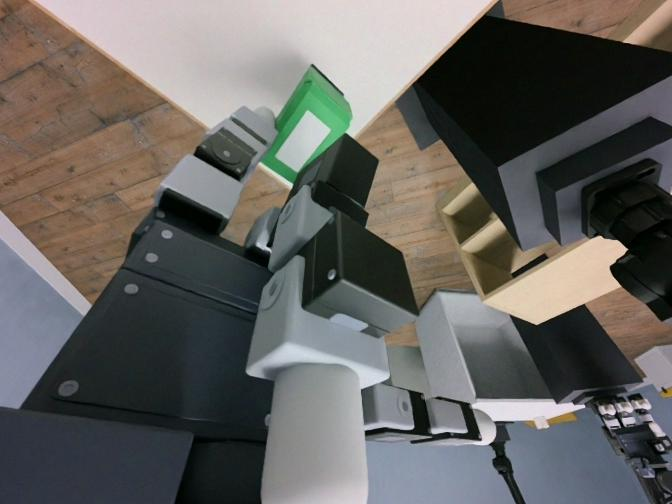

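>>> {"op": "move", "data": {"arm1": {"joints": {"joint1_rad": 1.221, "joint2_rad": 1.853, "joint3_rad": 1.806, "joint4_rad": -1.497, "joint6_rad": 1.0625}, "min_time_s": 5}, "cameras": ["arm1_cam_wrist"]}}

Scene clock: 509.70 s.
Joint torques (N m): arm1=[-1.61 -12.69 13.61 -0.16 0.14 -0.2] | arm2=[-0.62 -4.54 7.3 -0.02 -0.08 0.13] | arm3=[0.56 -13.86 16.23 1.21 0.14 -0.04]
Motor temperatures (°C): arm1=[24 29 36 24 24 26] | arm2=[27 24 32 27 24 24] | arm3=[26 27 45 25 24 24]
Heat: arm1: hottest joint3_rad 36 °C; arm2: hottest joint3_rad 32 °C; arm3: hottest joint3_rad 45 °C.
move: arm1 done
Joint velocities: within noise
arm1.joint_positions: joint1_rad=+1.223 joint2_rad=+1.839 joint3_rad=+1.754 joint4_rad=-1.489 joint5_rad=+0.001 joint6_rad=+1.080 hand_index_mcp=+0.750 hand_index_abd=-0.149 hand_index_pip=+0.577 hand_index_dip=+0.695 hand_middle_mcp=-0.873 hand_middle_abd=+0.001 hand_middle_pip=-0.297 hand_middle_dip=+0.699 hand_ring_mcp=+0.757 hand_ring_abd=+0.113 hand_ring_pip=+0.580 hand_ring_dip=+0.698 hand_thumb_cmc=+0.712 hand_thumb_axl=+0.680 hand_thumb_mcp=+0.213 hand_thumb_ipl=+0.164 hand_current_limit=+0.700 hand_speed=-0.930
arm1.joint_status: all done
arm1.hand_state: goal,blocked,goal,goal,goal,goal,goal,goal,goal,blocked,goal,goal,goal,goal,goal,goal
arm1.index_mcp_current_ma: -3
arm1.index_abd_current_ma: 468
arm1.index_pip_current_ma: 0
arm1.index_dip_current_ma: -1
arm1.middle_mcp_current_ma: 25
arm1.middle_abd_current_ma: 0
arm1.middle_pip_current_ma: 2
arm1.middle_dip_current_ma: 2
arm1.ring_mcp_current_ma: 3
arm1.ring_abd_current_ma: -425
arm1.ring_pip_current_ma: 1
arm1.ring_dip_current_ma: 1
arm1.thumb_cmc_current_ma: -1
arm1.thumb_axl_current_ma: 1
arm1.thumb_mcp_current_ma: -18
arm1.thumb_ipl_current_ma: -5
arm1.hand_goal_index_mcp: 0.754
arm1.hand_goal_index_abd: -0.310
arm1.hand_goal_index_pip: 0.578
arm1.hand_goal_index_dip: 0.696
arm1.hand_goal_middle_mcp: -0.890
arm1.hand_goal_middle_abd: 0.000
arm1.hand_goal_middle_pip: -0.300
arm1.hand_goal_middle_dip: 0.696
arm1.hand_goal_ring_mcp: 0.754
arm1.hand_goal_ring_abd: 0.262
arm1.hand_goal_ring_pip: 0.578
arm1.hand_goal_ring_dip: 0.696
arm1.hand_goal_thumb_cmc: 0.714
arm1.hand_goal_thumb_axl: 0.678
arm1.hand_goal_thumb_mcp: 0.224
arm1.hand_goal_thumb_ipl: 0.168
arm1.hand: x=-0.0723 y=+1.7216 z=+0.9985 quat_wxyz=(-0.006, +0.516, +0.856, +0.003) (m; scene frame)
arm1.hand_target: x=-0.0713 y=+1.7361 z=+1.0111 quat_wxyz=(-0.014, +0.510, +0.860, +0.016) (m; scene frame)
arm1.hand_status: not commanded
arm2, arm3: as last shown
pictures: arm1_cam_wrist
Images, in order (width x height): arm1_cam_wrist 672x504.

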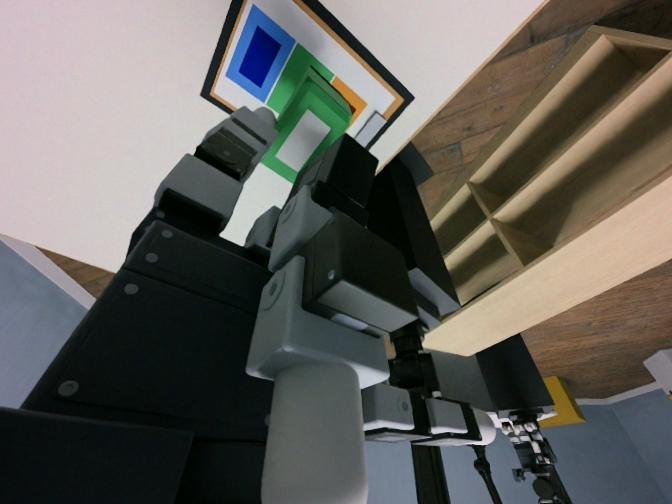

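>>> {"op": "zoom_image", "data": {"camera": "arm1_cam_wrist", "region": [190, 0, 430, 180]}}

Scaled by 2.100 from the camera's 672x504 image, which has a finer 960x720 frame.

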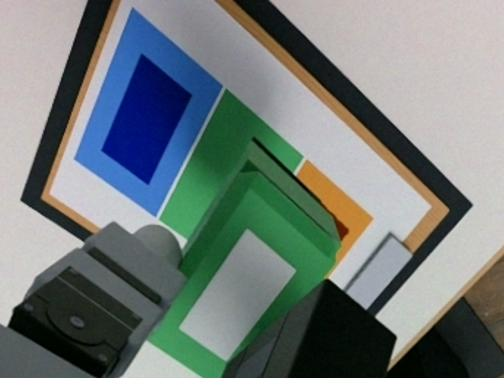

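>>> {"op": "zoom_image", "data": {"camera": "arm1_cam_wrist", "region": [190, 0, 310, 110]}}

>>> {"op": "zoom_image", "data": {"camera": "arm1_cam_wrist", "region": [300, 40, 430, 160]}}

Scaled by 4.200 from the camera's 672x504 image, which has a finer 960x720 frame.

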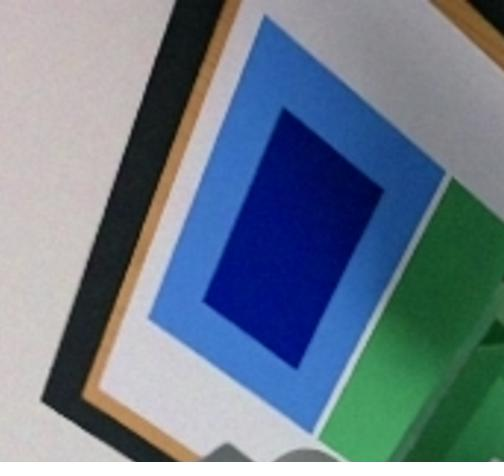

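Scaled by 3.877 from the camera's 672x504 image, which has a finer 960x720 frame.

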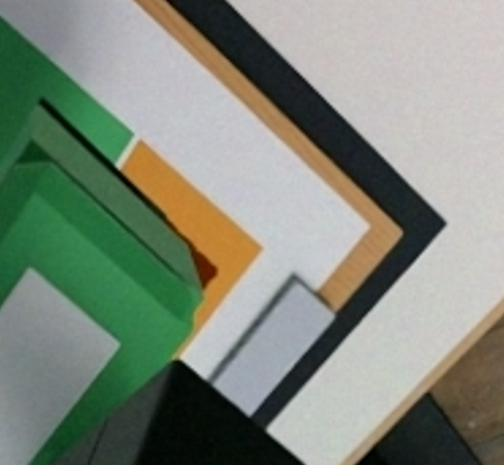

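>>> {"op": "move", "data": {"arm1": {"joints": {"joint1_rad": 1.276, "joint2_rad": 1.884, "joint3_rad": 1.588, "joint4_rad": -1.275, "joint6_rad": 1.117}, "min_time_s": 4}, "cameras": ["arm1_cam_wrist"]}}

>>> {"op": "zoom_image", "data": {"camera": "arm1_cam_wrist", "region": [220, 0, 400, 150]}}

Scene clock: 520.43 s.
Joint torques (N m): arm1=[-0.32 -12.92 9.01 0.61 0.14 0.08] | arm2=[-0.62 -4.6 7.3 -0.03 -0.09 0.13] | arm3=[0.56 -13.8 16.23 1.21 0.14 -0.04]
Motor temperatures (°C): arm1=[24 29 37 24 24 26] | arm2=[27 24 32 27 24 24] | arm3=[26 27 45 25 24 24]
Heat: arm1: hottest joint3_rad 37 °C; arm2: hottest joint3_rad 32 °C; arm3: hottest joint3_rad 45 °C.
move: arm1 done
Joint velocities: within noise
arm1.joint_positions: joint1_rad=+1.263 joint2_rad=+1.870 joint3_rad=+1.584 joint4_rad=-1.285 joint5_rad=+0.001 joint6_rad=+1.100 hand_index_mcp=+0.750 hand_index_abd=-0.149 hand_index_pip=+0.577 hand_index_dip=+0.695 hand_middle_mcp=-0.873 hand_middle_abd=+0.001 hand_middle_pip=-0.297 hand_middle_dip=+0.699 hand_ring_mcp=+0.757 hand_ring_abd=+0.113 hand_ring_pip=+0.580 hand_ring_dip=+0.698 hand_thumb_cmc=+0.712 hand_thumb_axl=+0.680 hand_thumb_mcp=+0.213 hand_thumb_ipl=+0.164 hand_current_limit=+0.700 hand_speed=-0.930
arm1.joint_status: all done
arm1.hand_state: goal,blocked,goal,goal,goal,goal,goal,goal,goal,blocked,goal,goal,goal,goal,goal,goal
arm1.index_mcp_current_ma: -3
arm1.index_abd_current_ma: 467
arm1.index_pip_current_ma: 0
arm1.index_dip_current_ma: -1
arm1.middle_mcp_current_ma: 25
arm1.middle_abd_current_ma: 0
arm1.middle_pip_current_ma: 2
arm1.middle_dip_current_ma: 2
arm1.ring_mcp_current_ma: 3
arm1.ring_abd_current_ma: -425
arm1.ring_pip_current_ma: 1
arm1.ring_dip_current_ma: 1
arm1.thumb_cmc_current_ma: -1
arm1.thumb_axl_current_ma: 1
arm1.thumb_mcp_current_ma: -18
arm1.thumb_ipl_current_ma: -5
arm1.hand_goal_index_mcp: 0.754
arm1.hand_goal_index_abd: -0.310
arm1.hand_goal_index_pip: 0.578
arm1.hand_goal_index_dip: 0.696
arm1.hand_goal_middle_mcp: -0.890
arm1.hand_goal_middle_abd: 0.000
arm1.hand_goal_middle_pip: -0.300
arm1.hand_goal_middle_dip: 0.696
arm1.hand_goal_ring_mcp: 0.754
arm1.hand_goal_ring_abd: 0.262
arm1.hand_goal_ring_pip: 0.578
arm1.hand_goal_ring_dip: 0.696
arm1.hand_goal_thumb_cmc: 0.714
arm1.hand_goal_thumb_axl: 0.678
arm1.hand_goal_thumb_mcp: 0.224
arm1.hand_goal_thumb_ipl: 0.168
arm1.hand: x=-0.0955 y=+1.7218 z=+0.9182 quat_wxyz=(-0.007, +0.508, +0.861, +0.005) (m; scene frame)
arm1.hand_target: x=-0.1033 y=+1.7248 z=+0.9120 quat_wxyz=(-0.007, +0.510, +0.860, +0.004) (m; scene frame)
arm1.hand_status: not commanded
arm2.joint_positions: joint1_rad=-1.280 joint2_rad=+1.008 joint3_rad=+0.625 joint4_rad=-1.152 joint5_rad=+0.002 joint6_rad=+0.005 hand_index_mcp=+0.192 hand_index_abd=-0.002 hand_index_pip=-0.117 hand_index_dip=+0.410 hand_middle_mcp=+0.193 hand_middle_abd=-0.002 hand_middle_pip=-0.117 hand_middle_dip=+0.409 hand_ring_mcp=+0.194 hand_ring_abd=-0.002 hand_ring_pip=-0.117 hand_ring_dip=+0.410 hand_thumb_cmc=-0.568 hand_thumb_axl=+0.679 hand_thumb_mcp=+0.220 hand_thumb_ipl=-0.802 hand_current_limit=+0.700 hand_speed=-0.880
arm2.joint_status: not commanded
arm2.hand_state: goal,goal,goal,goal,goal,goal,goal,goal,goal,goal,goal,goal,goal,goal,goal,goal
arm2.index_mcp_current_ma: 58
arm2.index_abd_current_ma: -6
arm2.index_pip_current_ma: 27
arm2.index_dip_current_ma: 12
arm2.middle_mcp_current_ma: 63
arm2.middle_abd_current_ma: -7
arm2.middle_pip_current_ma: 25
arm2.middle_dip_current_ma: 10
arm2.ring_mcp_current_ma: 66
arm2.ring_abd_current_ma: -4
arm2.ring_pip_current_ma: 25
arm2.ring_dip_current_ma: 13
arm2.thumb_cmc_current_ma: 6
arm2.thumb_axl_current_ma: 4
arm2.thumb_mcp_current_ma: -17
arm2.thumb_ipl_current_ma: 10
arm2.hand_goal_index_mcp: 0.178
arm2.hand_goal_index_abd: 0.000
arm2.hand_goal_index_pip: -0.124
arm2.hand_goal_index_dip: 0.406
arm2.hand_goal_middle_mcp: 0.178
arm2.hand_goal_middle_abd: 0.000
arm2.hand_goal_middle_pip: -0.124
arm2.hand_goal_middle_dip: 0.406
arm2.hand_goal_ring_mcp: 0.178
arm2.hand_goal_ring_abd: 0.000
arm2.hand_goal_ring_pip: -0.124
arm2.hand_goal_ring_dip: 0.406
arm2.hand_goal_thumb_cmc: -0.570
arm2.hand_goal_thumb_axl: 0.678
arm2.hand_goal_thumb_mcp: 0.224
arm2.hand_goal_thumb_ipl: -0.804
arm2.hand: x=+0.1345 y=+0.3231 z=+0.9596 quat_wxyz=(+0.004, +0.151, -0.988, -0.016) (m; scene frame)
arm2.hand_target: x=+0.1384 y=+0.3195 z=+0.9586 quat_wxyz=(+0.004, +0.144, -0.989, -0.012) (m; scene frame)
arm2.hand_status: not commanded
arm3.joint_positions: joint1_rad=-0.453 joint2_rad=+1.347 joint3_rad=+1.634 joint4_rad=-0.983 joint5_rad=+0.015 joint6_rad=+1.042 hand_index_mcp=+0.755 hand_index_abd=+0.000 hand_index_pip=+0.577 hand_index_dip=+0.696 hand_middle_mcp=+0.756 hand_middle_abd=+0.000 hand_middle_pip=+0.577 hand_middle_dip=+0.696 hand_ring_mcp=+0.756 hand_ring_abd=+0.000 hand_ring_pip=+0.577 hand_ring_dip=+0.696 hand_thumb_cmc=+0.715 hand_thumb_axl=+0.677 hand_thumb_mcp=+0.225 hand_thumb_ipl=+0.168 hand_current_limit=+0.400 hand_speed=-0.600
arm3.joint_status: not commanded
arm3.hand_state: goal,goal,goal,goal,goal,goal,goal,goal,goal,goal,goal,goal,goal,goal,goal,goal
arm3.index_mcp_current_ma: 2
arm3.index_abd_current_ma: 0
arm3.index_pip_current_ma: 1
arm3.index_dip_current_ma: 0
arm3.middle_mcp_current_ma: 3
arm3.middle_abd_current_ma: 0
arm3.middle_pip_current_ma: 1
arm3.middle_dip_current_ma: 0
arm3.ring_mcp_current_ma: 3
arm3.ring_abd_current_ma: 0
arm3.ring_pip_current_ma: 1
arm3.ring_dip_current_ma: 0
arm3.thumb_cmc_current_ma: 2
arm3.thumb_axl_current_ma: -1
arm3.thumb_mcp_current_ma: -2
arm3.thumb_ipl_current_ma: -1
arm3.hand_goal_index_mcp: 0.754
arm3.hand_goal_index_abd: 0.000
arm3.hand_goal_index_pip: 0.576
arm3.hand_goal_index_dip: 0.696
arm3.hand_goal_middle_mcp: 0.754
arm3.hand_goal_middle_abd: 0.000
arm3.hand_goal_middle_pip: 0.576
arm3.hand_goal_middle_dip: 0.696
arm3.hand_goal_ring_mcp: 0.754
arm3.hand_goal_ring_abd: 0.000
arm3.hand_goal_ring_pip: 0.576
arm3.hand_goal_ring_dip: 0.696
arm3.hand_goal_thumb_cmc: 0.714
arm3.hand_goal_thumb_axl: 0.678
arm3.hand_goal_thumb_mcp: 0.226
arm3.hand_goal_thumb_ipl: 0.168
arm3.hand: x=-0.4257 y=-0.7152 z=+1.3526 quat_wxyz=(-0.339, +0.086, +0.901, +0.256) (m; scene frame)
arm3.hand_target: x=-0.4266 y=-0.7165 z=+1.3735 quat_wxyz=(-0.348, +0.086, +0.896, +0.263) (m; scene frame)
arm3.hand_status: not commanded
pictures: arm1_cam_wrist
Images, in order (width x height): arm1_cam_wrist 672x504.

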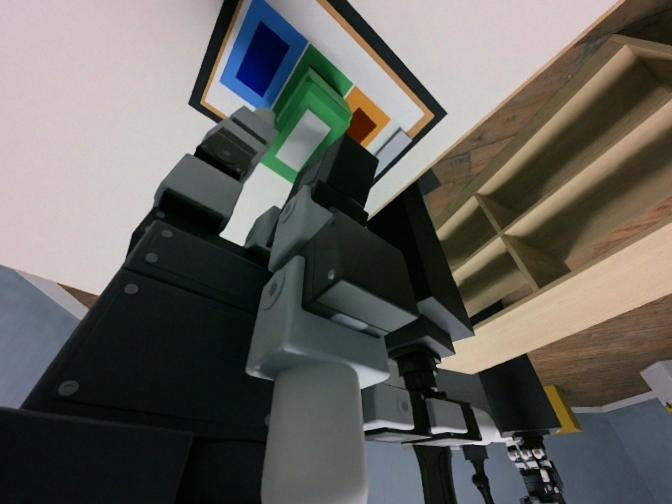

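Scaled by 2.800 from the camera's 672x504 image, which has a finer 960x720 frame.

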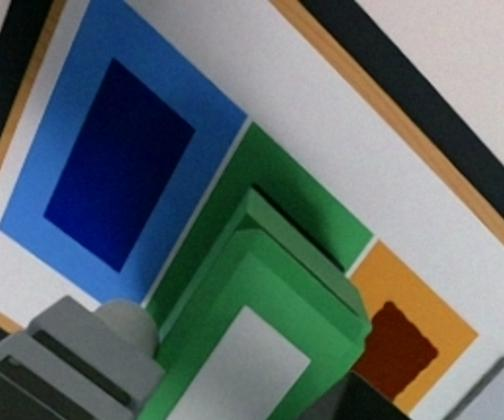

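>>> {"op": "move", "data": {"arm1": {"joints": {"joint2_rad": 1.896, "joint3_rad": 1.566, "joint4_rad": -1.241}, "min_time_s": 3}, "cameras": ["arm1_cam_wrist"]}}

>>> {"op": "zoom_image", "data": {"camera": "arm1_cam_wrist", "region": [220, 0, 400, 150]}}

Scene clock: 524.57 s.
Joint torques (N m): arm1=[-0.32 -12.28 8.61 0.88 0.14 0.06] | arm2=[-0.62 -4.54 7.3 -0.05 -0.09 0.13] | arm3=[0.56 -13.86 16.23 1.21 0.15 -0.04]
Motor temperatures (°C): arm1=[24 29 37 24 24 26] | arm2=[27 24 32 27 24 24] | arm3=[26 27 45 25 24 24]
Heat: arm1: hottest joint3_rad 37 °C; arm2: hottest joint3_rad 32 °C; arm3: hottest joint3_rad 45 °C.
move: arm1 done
Joint velocities: within noise
arm1.joint_positions: joint1_rad=+1.265 joint2_rad=+1.874 joint3_rad=+1.566 joint4_rad=-1.257 joint5_rad=+0.001 joint6_rad=+1.102 hand_index_mcp=+0.760 hand_index_abd=-0.149 hand_index_pip=+0.580 hand_index_dip=+0.695 hand_middle_mcp=-0.873 hand_middle_abd=+0.001 hand_middle_pip=-0.297 hand_middle_dip=+0.699 hand_ring_mcp=+0.757 hand_ring_abd=+0.113 hand_ring_pip=+0.580 hand_ring_dip=+0.698 hand_thumb_cmc=+0.712 hand_thumb_axl=+0.680 hand_thumb_mcp=+0.213 hand_thumb_ipl=+0.164 hand_current_limit=+0.700 hand_speed=-0.930
arm1.joint_status: all done
arm1.hand_state: goal,blocked,goal,goal,goal,goal,goal,goal,goal,blocked,goal,goal,goal,goal,goal,goal
arm1.index_mcp_current_ma: 5
arm1.index_abd_current_ma: 468
arm1.index_pip_current_ma: 1
arm1.index_dip_current_ma: 0
arm1.middle_mcp_current_ma: 25
arm1.middle_abd_current_ma: 0
arm1.middle_pip_current_ma: 2
arm1.middle_dip_current_ma: 2
arm1.ring_mcp_current_ma: 2
arm1.ring_abd_current_ma: -425
arm1.ring_pip_current_ma: 1
arm1.ring_dip_current_ma: 1
arm1.thumb_cmc_current_ma: -1
arm1.thumb_axl_current_ma: 1
arm1.thumb_mcp_current_ma: -18
arm1.thumb_ipl_current_ma: -5
arm1.hand_goal_index_mcp: 0.754
arm1.hand_goal_index_abd: -0.310
arm1.hand_goal_index_pip: 0.578
arm1.hand_goal_index_dip: 0.696
arm1.hand_goal_middle_mcp: -0.890
arm1.hand_goal_middle_abd: 0.000
arm1.hand_goal_middle_pip: -0.300
arm1.hand_goal_middle_dip: 0.696
arm1.hand_goal_ring_mcp: 0.754
arm1.hand_goal_ring_abd: 0.262
arm1.hand_goal_ring_pip: 0.578
arm1.hand_goal_ring_dip: 0.696
arm1.hand_goal_thumb_cmc: 0.714
arm1.hand_goal_thumb_axl: 0.678
arm1.hand_goal_thumb_mcp: 0.224
arm1.hand_goal_thumb_ipl: 0.168
arm1.hand: x=-0.0969 y=+1.7222 z=+0.9095 quat_wxyz=(-0.008, +0.508, +0.861, +0.007) (m; scene frame)
arm1.hand_target: x=-0.1034 y=+1.7252 z=+0.8973 quat_wxyz=(-0.007, +0.510, +0.860, +0.004) (m; scene frame)
arm1.hand_status: not commanded
arm2, arm3: as last shown
pictures: arm1_cam_wrist
Images, in order (width x height): arm1_cam_wrist 672x504.

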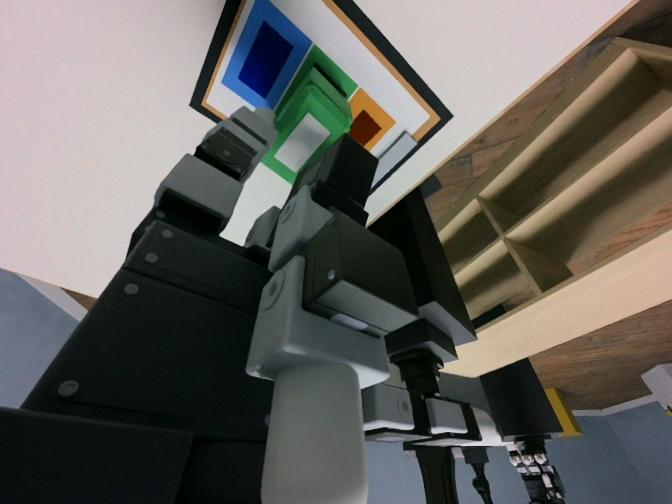

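Scaled by 2.800 from the camera's 672x504 image, which has a finer 960x720 frame.

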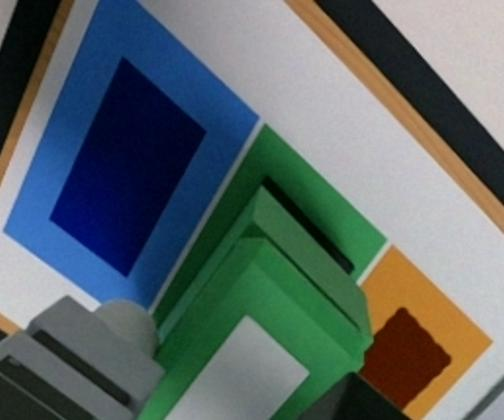

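>>> {"op": "move", "data": {"arm1": {"joints": {"joint2_rad": 1.852, "joint3_rad": 1.630, "joint4_rad": -1.299}, "min_time_s": 2}}}

Scene clock: 528.00 s.
Joint torques (N m): arm1=[-0.5 -15.44 13.04 -0.24 0.16 0.07] | arm2=[-0.62 -4.6 7.3 -0.03 -0.08 0.13] | arm3=[0.56 -13.86 16.23 1.21 0.14 -0.04]
Motor temperatures (°C): arm1=[24 29 37 24 24 26] | arm2=[27 24 32 27 24 24] | arm3=[26 27 45 25 24 24]
Heat: arm1: hottest joint3_rad 37 °C; arm2: hottest joint3_rad 32 °C; arm3: hottest joint3_rad 45 °C.
move: arm1 done
Joint velocities: within noise
arm1.joint_positions: joint1_rad=+1.265 joint2_rad=+1.874 joint3_rad=+1.581 joint4_rad=-1.291 joint5_rad=+0.001 joint6_rad=+1.102 hand_index_mcp=+0.745 hand_index_abd=-0.150 hand_index_pip=+0.574 hand_index_dip=+0.695 hand_middle_mcp=-0.873 hand_middle_abd=+0.001 hand_middle_pip=-0.297 hand_middle_dip=+0.699 hand_ring_mcp=+0.759 hand_ring_abd=+0.113 hand_ring_pip=+0.580 hand_ring_dip=+0.698 hand_thumb_cmc=+0.712 hand_thumb_axl=+0.680 hand_thumb_mcp=+0.213 hand_thumb_ipl=+0.164 hand_current_limit=+0.700 hand_speed=-0.930
arm1.joint_status: all done
arm1.hand_state: goal,blocked,goal,goal,goal,goal,goal,goal,goal,blocked,goal,goal,goal,goal,goal,goal
arm1.index_mcp_current_ma: -10
arm1.index_abd_current_ma: 467
arm1.index_pip_current_ma: -3
arm1.index_dip_current_ma: 0
arm1.middle_mcp_current_ma: 25
arm1.middle_abd_current_ma: 0
arm1.middle_pip_current_ma: 2
arm1.middle_dip_current_ma: 2
arm1.ring_mcp_current_ma: 4
arm1.ring_abd_current_ma: -425
arm1.ring_pip_current_ma: 1
arm1.ring_dip_current_ma: 1
arm1.thumb_cmc_current_ma: -1
arm1.thumb_axl_current_ma: 1
arm1.thumb_mcp_current_ma: -18
arm1.thumb_ipl_current_ma: -5
arm1.hand_goal_index_mcp: 0.754
arm1.hand_goal_index_abd: -0.310
arm1.hand_goal_index_pip: 0.578
arm1.hand_goal_index_dip: 0.696
arm1.hand_goal_middle_mcp: -0.890
arm1.hand_goal_middle_abd: 0.000
arm1.hand_goal_middle_pip: -0.300
arm1.hand_goal_middle_dip: 0.696
arm1.hand_goal_ring_mcp: 0.754
arm1.hand_goal_ring_abd: 0.262
arm1.hand_goal_ring_pip: 0.578
arm1.hand_goal_ring_dip: 0.696
arm1.hand_goal_thumb_cmc: 0.714
arm1.hand_goal_thumb_axl: 0.678
arm1.hand_goal_thumb_mcp: 0.224
arm1.hand_goal_thumb_ipl: 0.168
arm1.hand: x=-0.0971 y=+1.7191 z=+0.9145 quat_wxyz=(-0.003, +0.508, +0.861, -0.001) (m; scene frame)
arm1.hand_target: x=-0.1035 y=+1.7330 z=+0.9462 quat_wxyz=(-0.021, +0.510, +0.860, +0.025) (m; scene frame)
arm1.hand_status: not commanded
arm2, arm3: as last shown
pictures: none

>>> {"op": "move", "data": {"arm1": {"joints": {"joint1_rad": 1.245, "joint2_rad": 1.895, "joint3_rad": 1.652, "joint4_rad": -1.303, "joint6_rad": 1.033}, "min_time_s": 2}}}

Scene clock: 530.53 s.
Joint torques (N m): arm1=[-2.55 -12.92 13.16 -0.21 0.16 -0.15] | arm2=[-0.62 -4.6 7.3 -0.03 -0.08 0.13] | arm3=[0.62 -13.86 16.23 1.22 0.14 -0.04]
Motor temperatures (°C): arm1=[24 29 37 24 24 26] | arm2=[27 24 32 27 24 24] | arm3=[26 27 45 25 24 24]
Heat: arm1: hottest joint3_rad 37 °C; arm2: hottest joint3_rad 32 °C; arm3: hottest joint3_rad 45 °C.
move: arm1 done
Joint velocities: within noise
arm1.joint_positions: joint1_rad=+1.257 joint2_rad=+1.880 joint3_rad=+1.602 joint4_rad=-1.295 joint5_rad=+0.001 joint6_rad=+1.050 hand_index_mcp=+0.745 hand_index_abd=-0.150 hand_index_pip=+0.574 hand_index_dip=+0.695 hand_middle_mcp=-0.873 hand_middle_abd=+0.001 hand_middle_pip=-0.297 hand_middle_dip=+0.699 hand_ring_mcp=+0.759 hand_ring_abd=+0.113 hand_ring_pip=+0.580 hand_ring_dip=+0.698 hand_thumb_cmc=+0.712 hand_thumb_axl=+0.680 hand_thumb_mcp=+0.213 hand_thumb_ipl=+0.164 hand_current_limit=+0.700 hand_speed=-0.930
arm1.joint_status: all done
arm1.hand_state: goal,blocked,goal,goal,goal,goal,goal,goal,goal,blocked,goal,goal,goal,goal,goal,goal
arm1.index_mcp_current_ma: -10
arm1.index_abd_current_ma: 468
arm1.index_pip_current_ma: -3
arm1.index_dip_current_ma: 0
arm1.middle_mcp_current_ma: 25
arm1.middle_abd_current_ma: 0
arm1.middle_pip_current_ma: 2
arm1.middle_dip_current_ma: 2
arm1.ring_mcp_current_ma: 4
arm1.ring_abd_current_ma: -425
arm1.ring_pip_current_ma: 1
arm1.ring_dip_current_ma: 1
arm1.thumb_cmc_current_ma: -1
arm1.thumb_axl_current_ma: 1
arm1.thumb_mcp_current_ma: -18
arm1.thumb_ipl_current_ma: -5
arm1.hand_goal_index_mcp: 0.754
arm1.hand_goal_index_abd: -0.310
arm1.hand_goal_index_pip: 0.578
arm1.hand_goal_index_dip: 0.696
arm1.hand_goal_middle_mcp: -0.890
arm1.hand_goal_middle_abd: 0.000
arm1.hand_goal_middle_pip: -0.300
arm1.hand_goal_middle_dip: 0.696
arm1.hand_goal_ring_mcp: 0.754
arm1.hand_goal_ring_abd: 0.262
arm1.hand_goal_ring_pip: 0.578
arm1.hand_goal_ring_dip: 0.696
arm1.hand_goal_thumb_cmc: 0.714
arm1.hand_goal_thumb_axl: 0.678
arm1.hand_goal_thumb_mcp: 0.224
arm1.hand_goal_thumb_ipl: 0.168
arm1.hand: x=-0.0937 y=+1.7292 z=+0.9190 quat_wxyz=(-0.006, +0.489, +0.872, +0.004) (m; scene frame)
arm1.hand_target: x=-0.0870 y=+1.7450 z=+0.9302 quat_wxyz=(-0.013, +0.487, +0.873, +0.015) (m; scene frame)
arm1.hand_status: not commanded
arm2, arm3: as last shown
pictures: none


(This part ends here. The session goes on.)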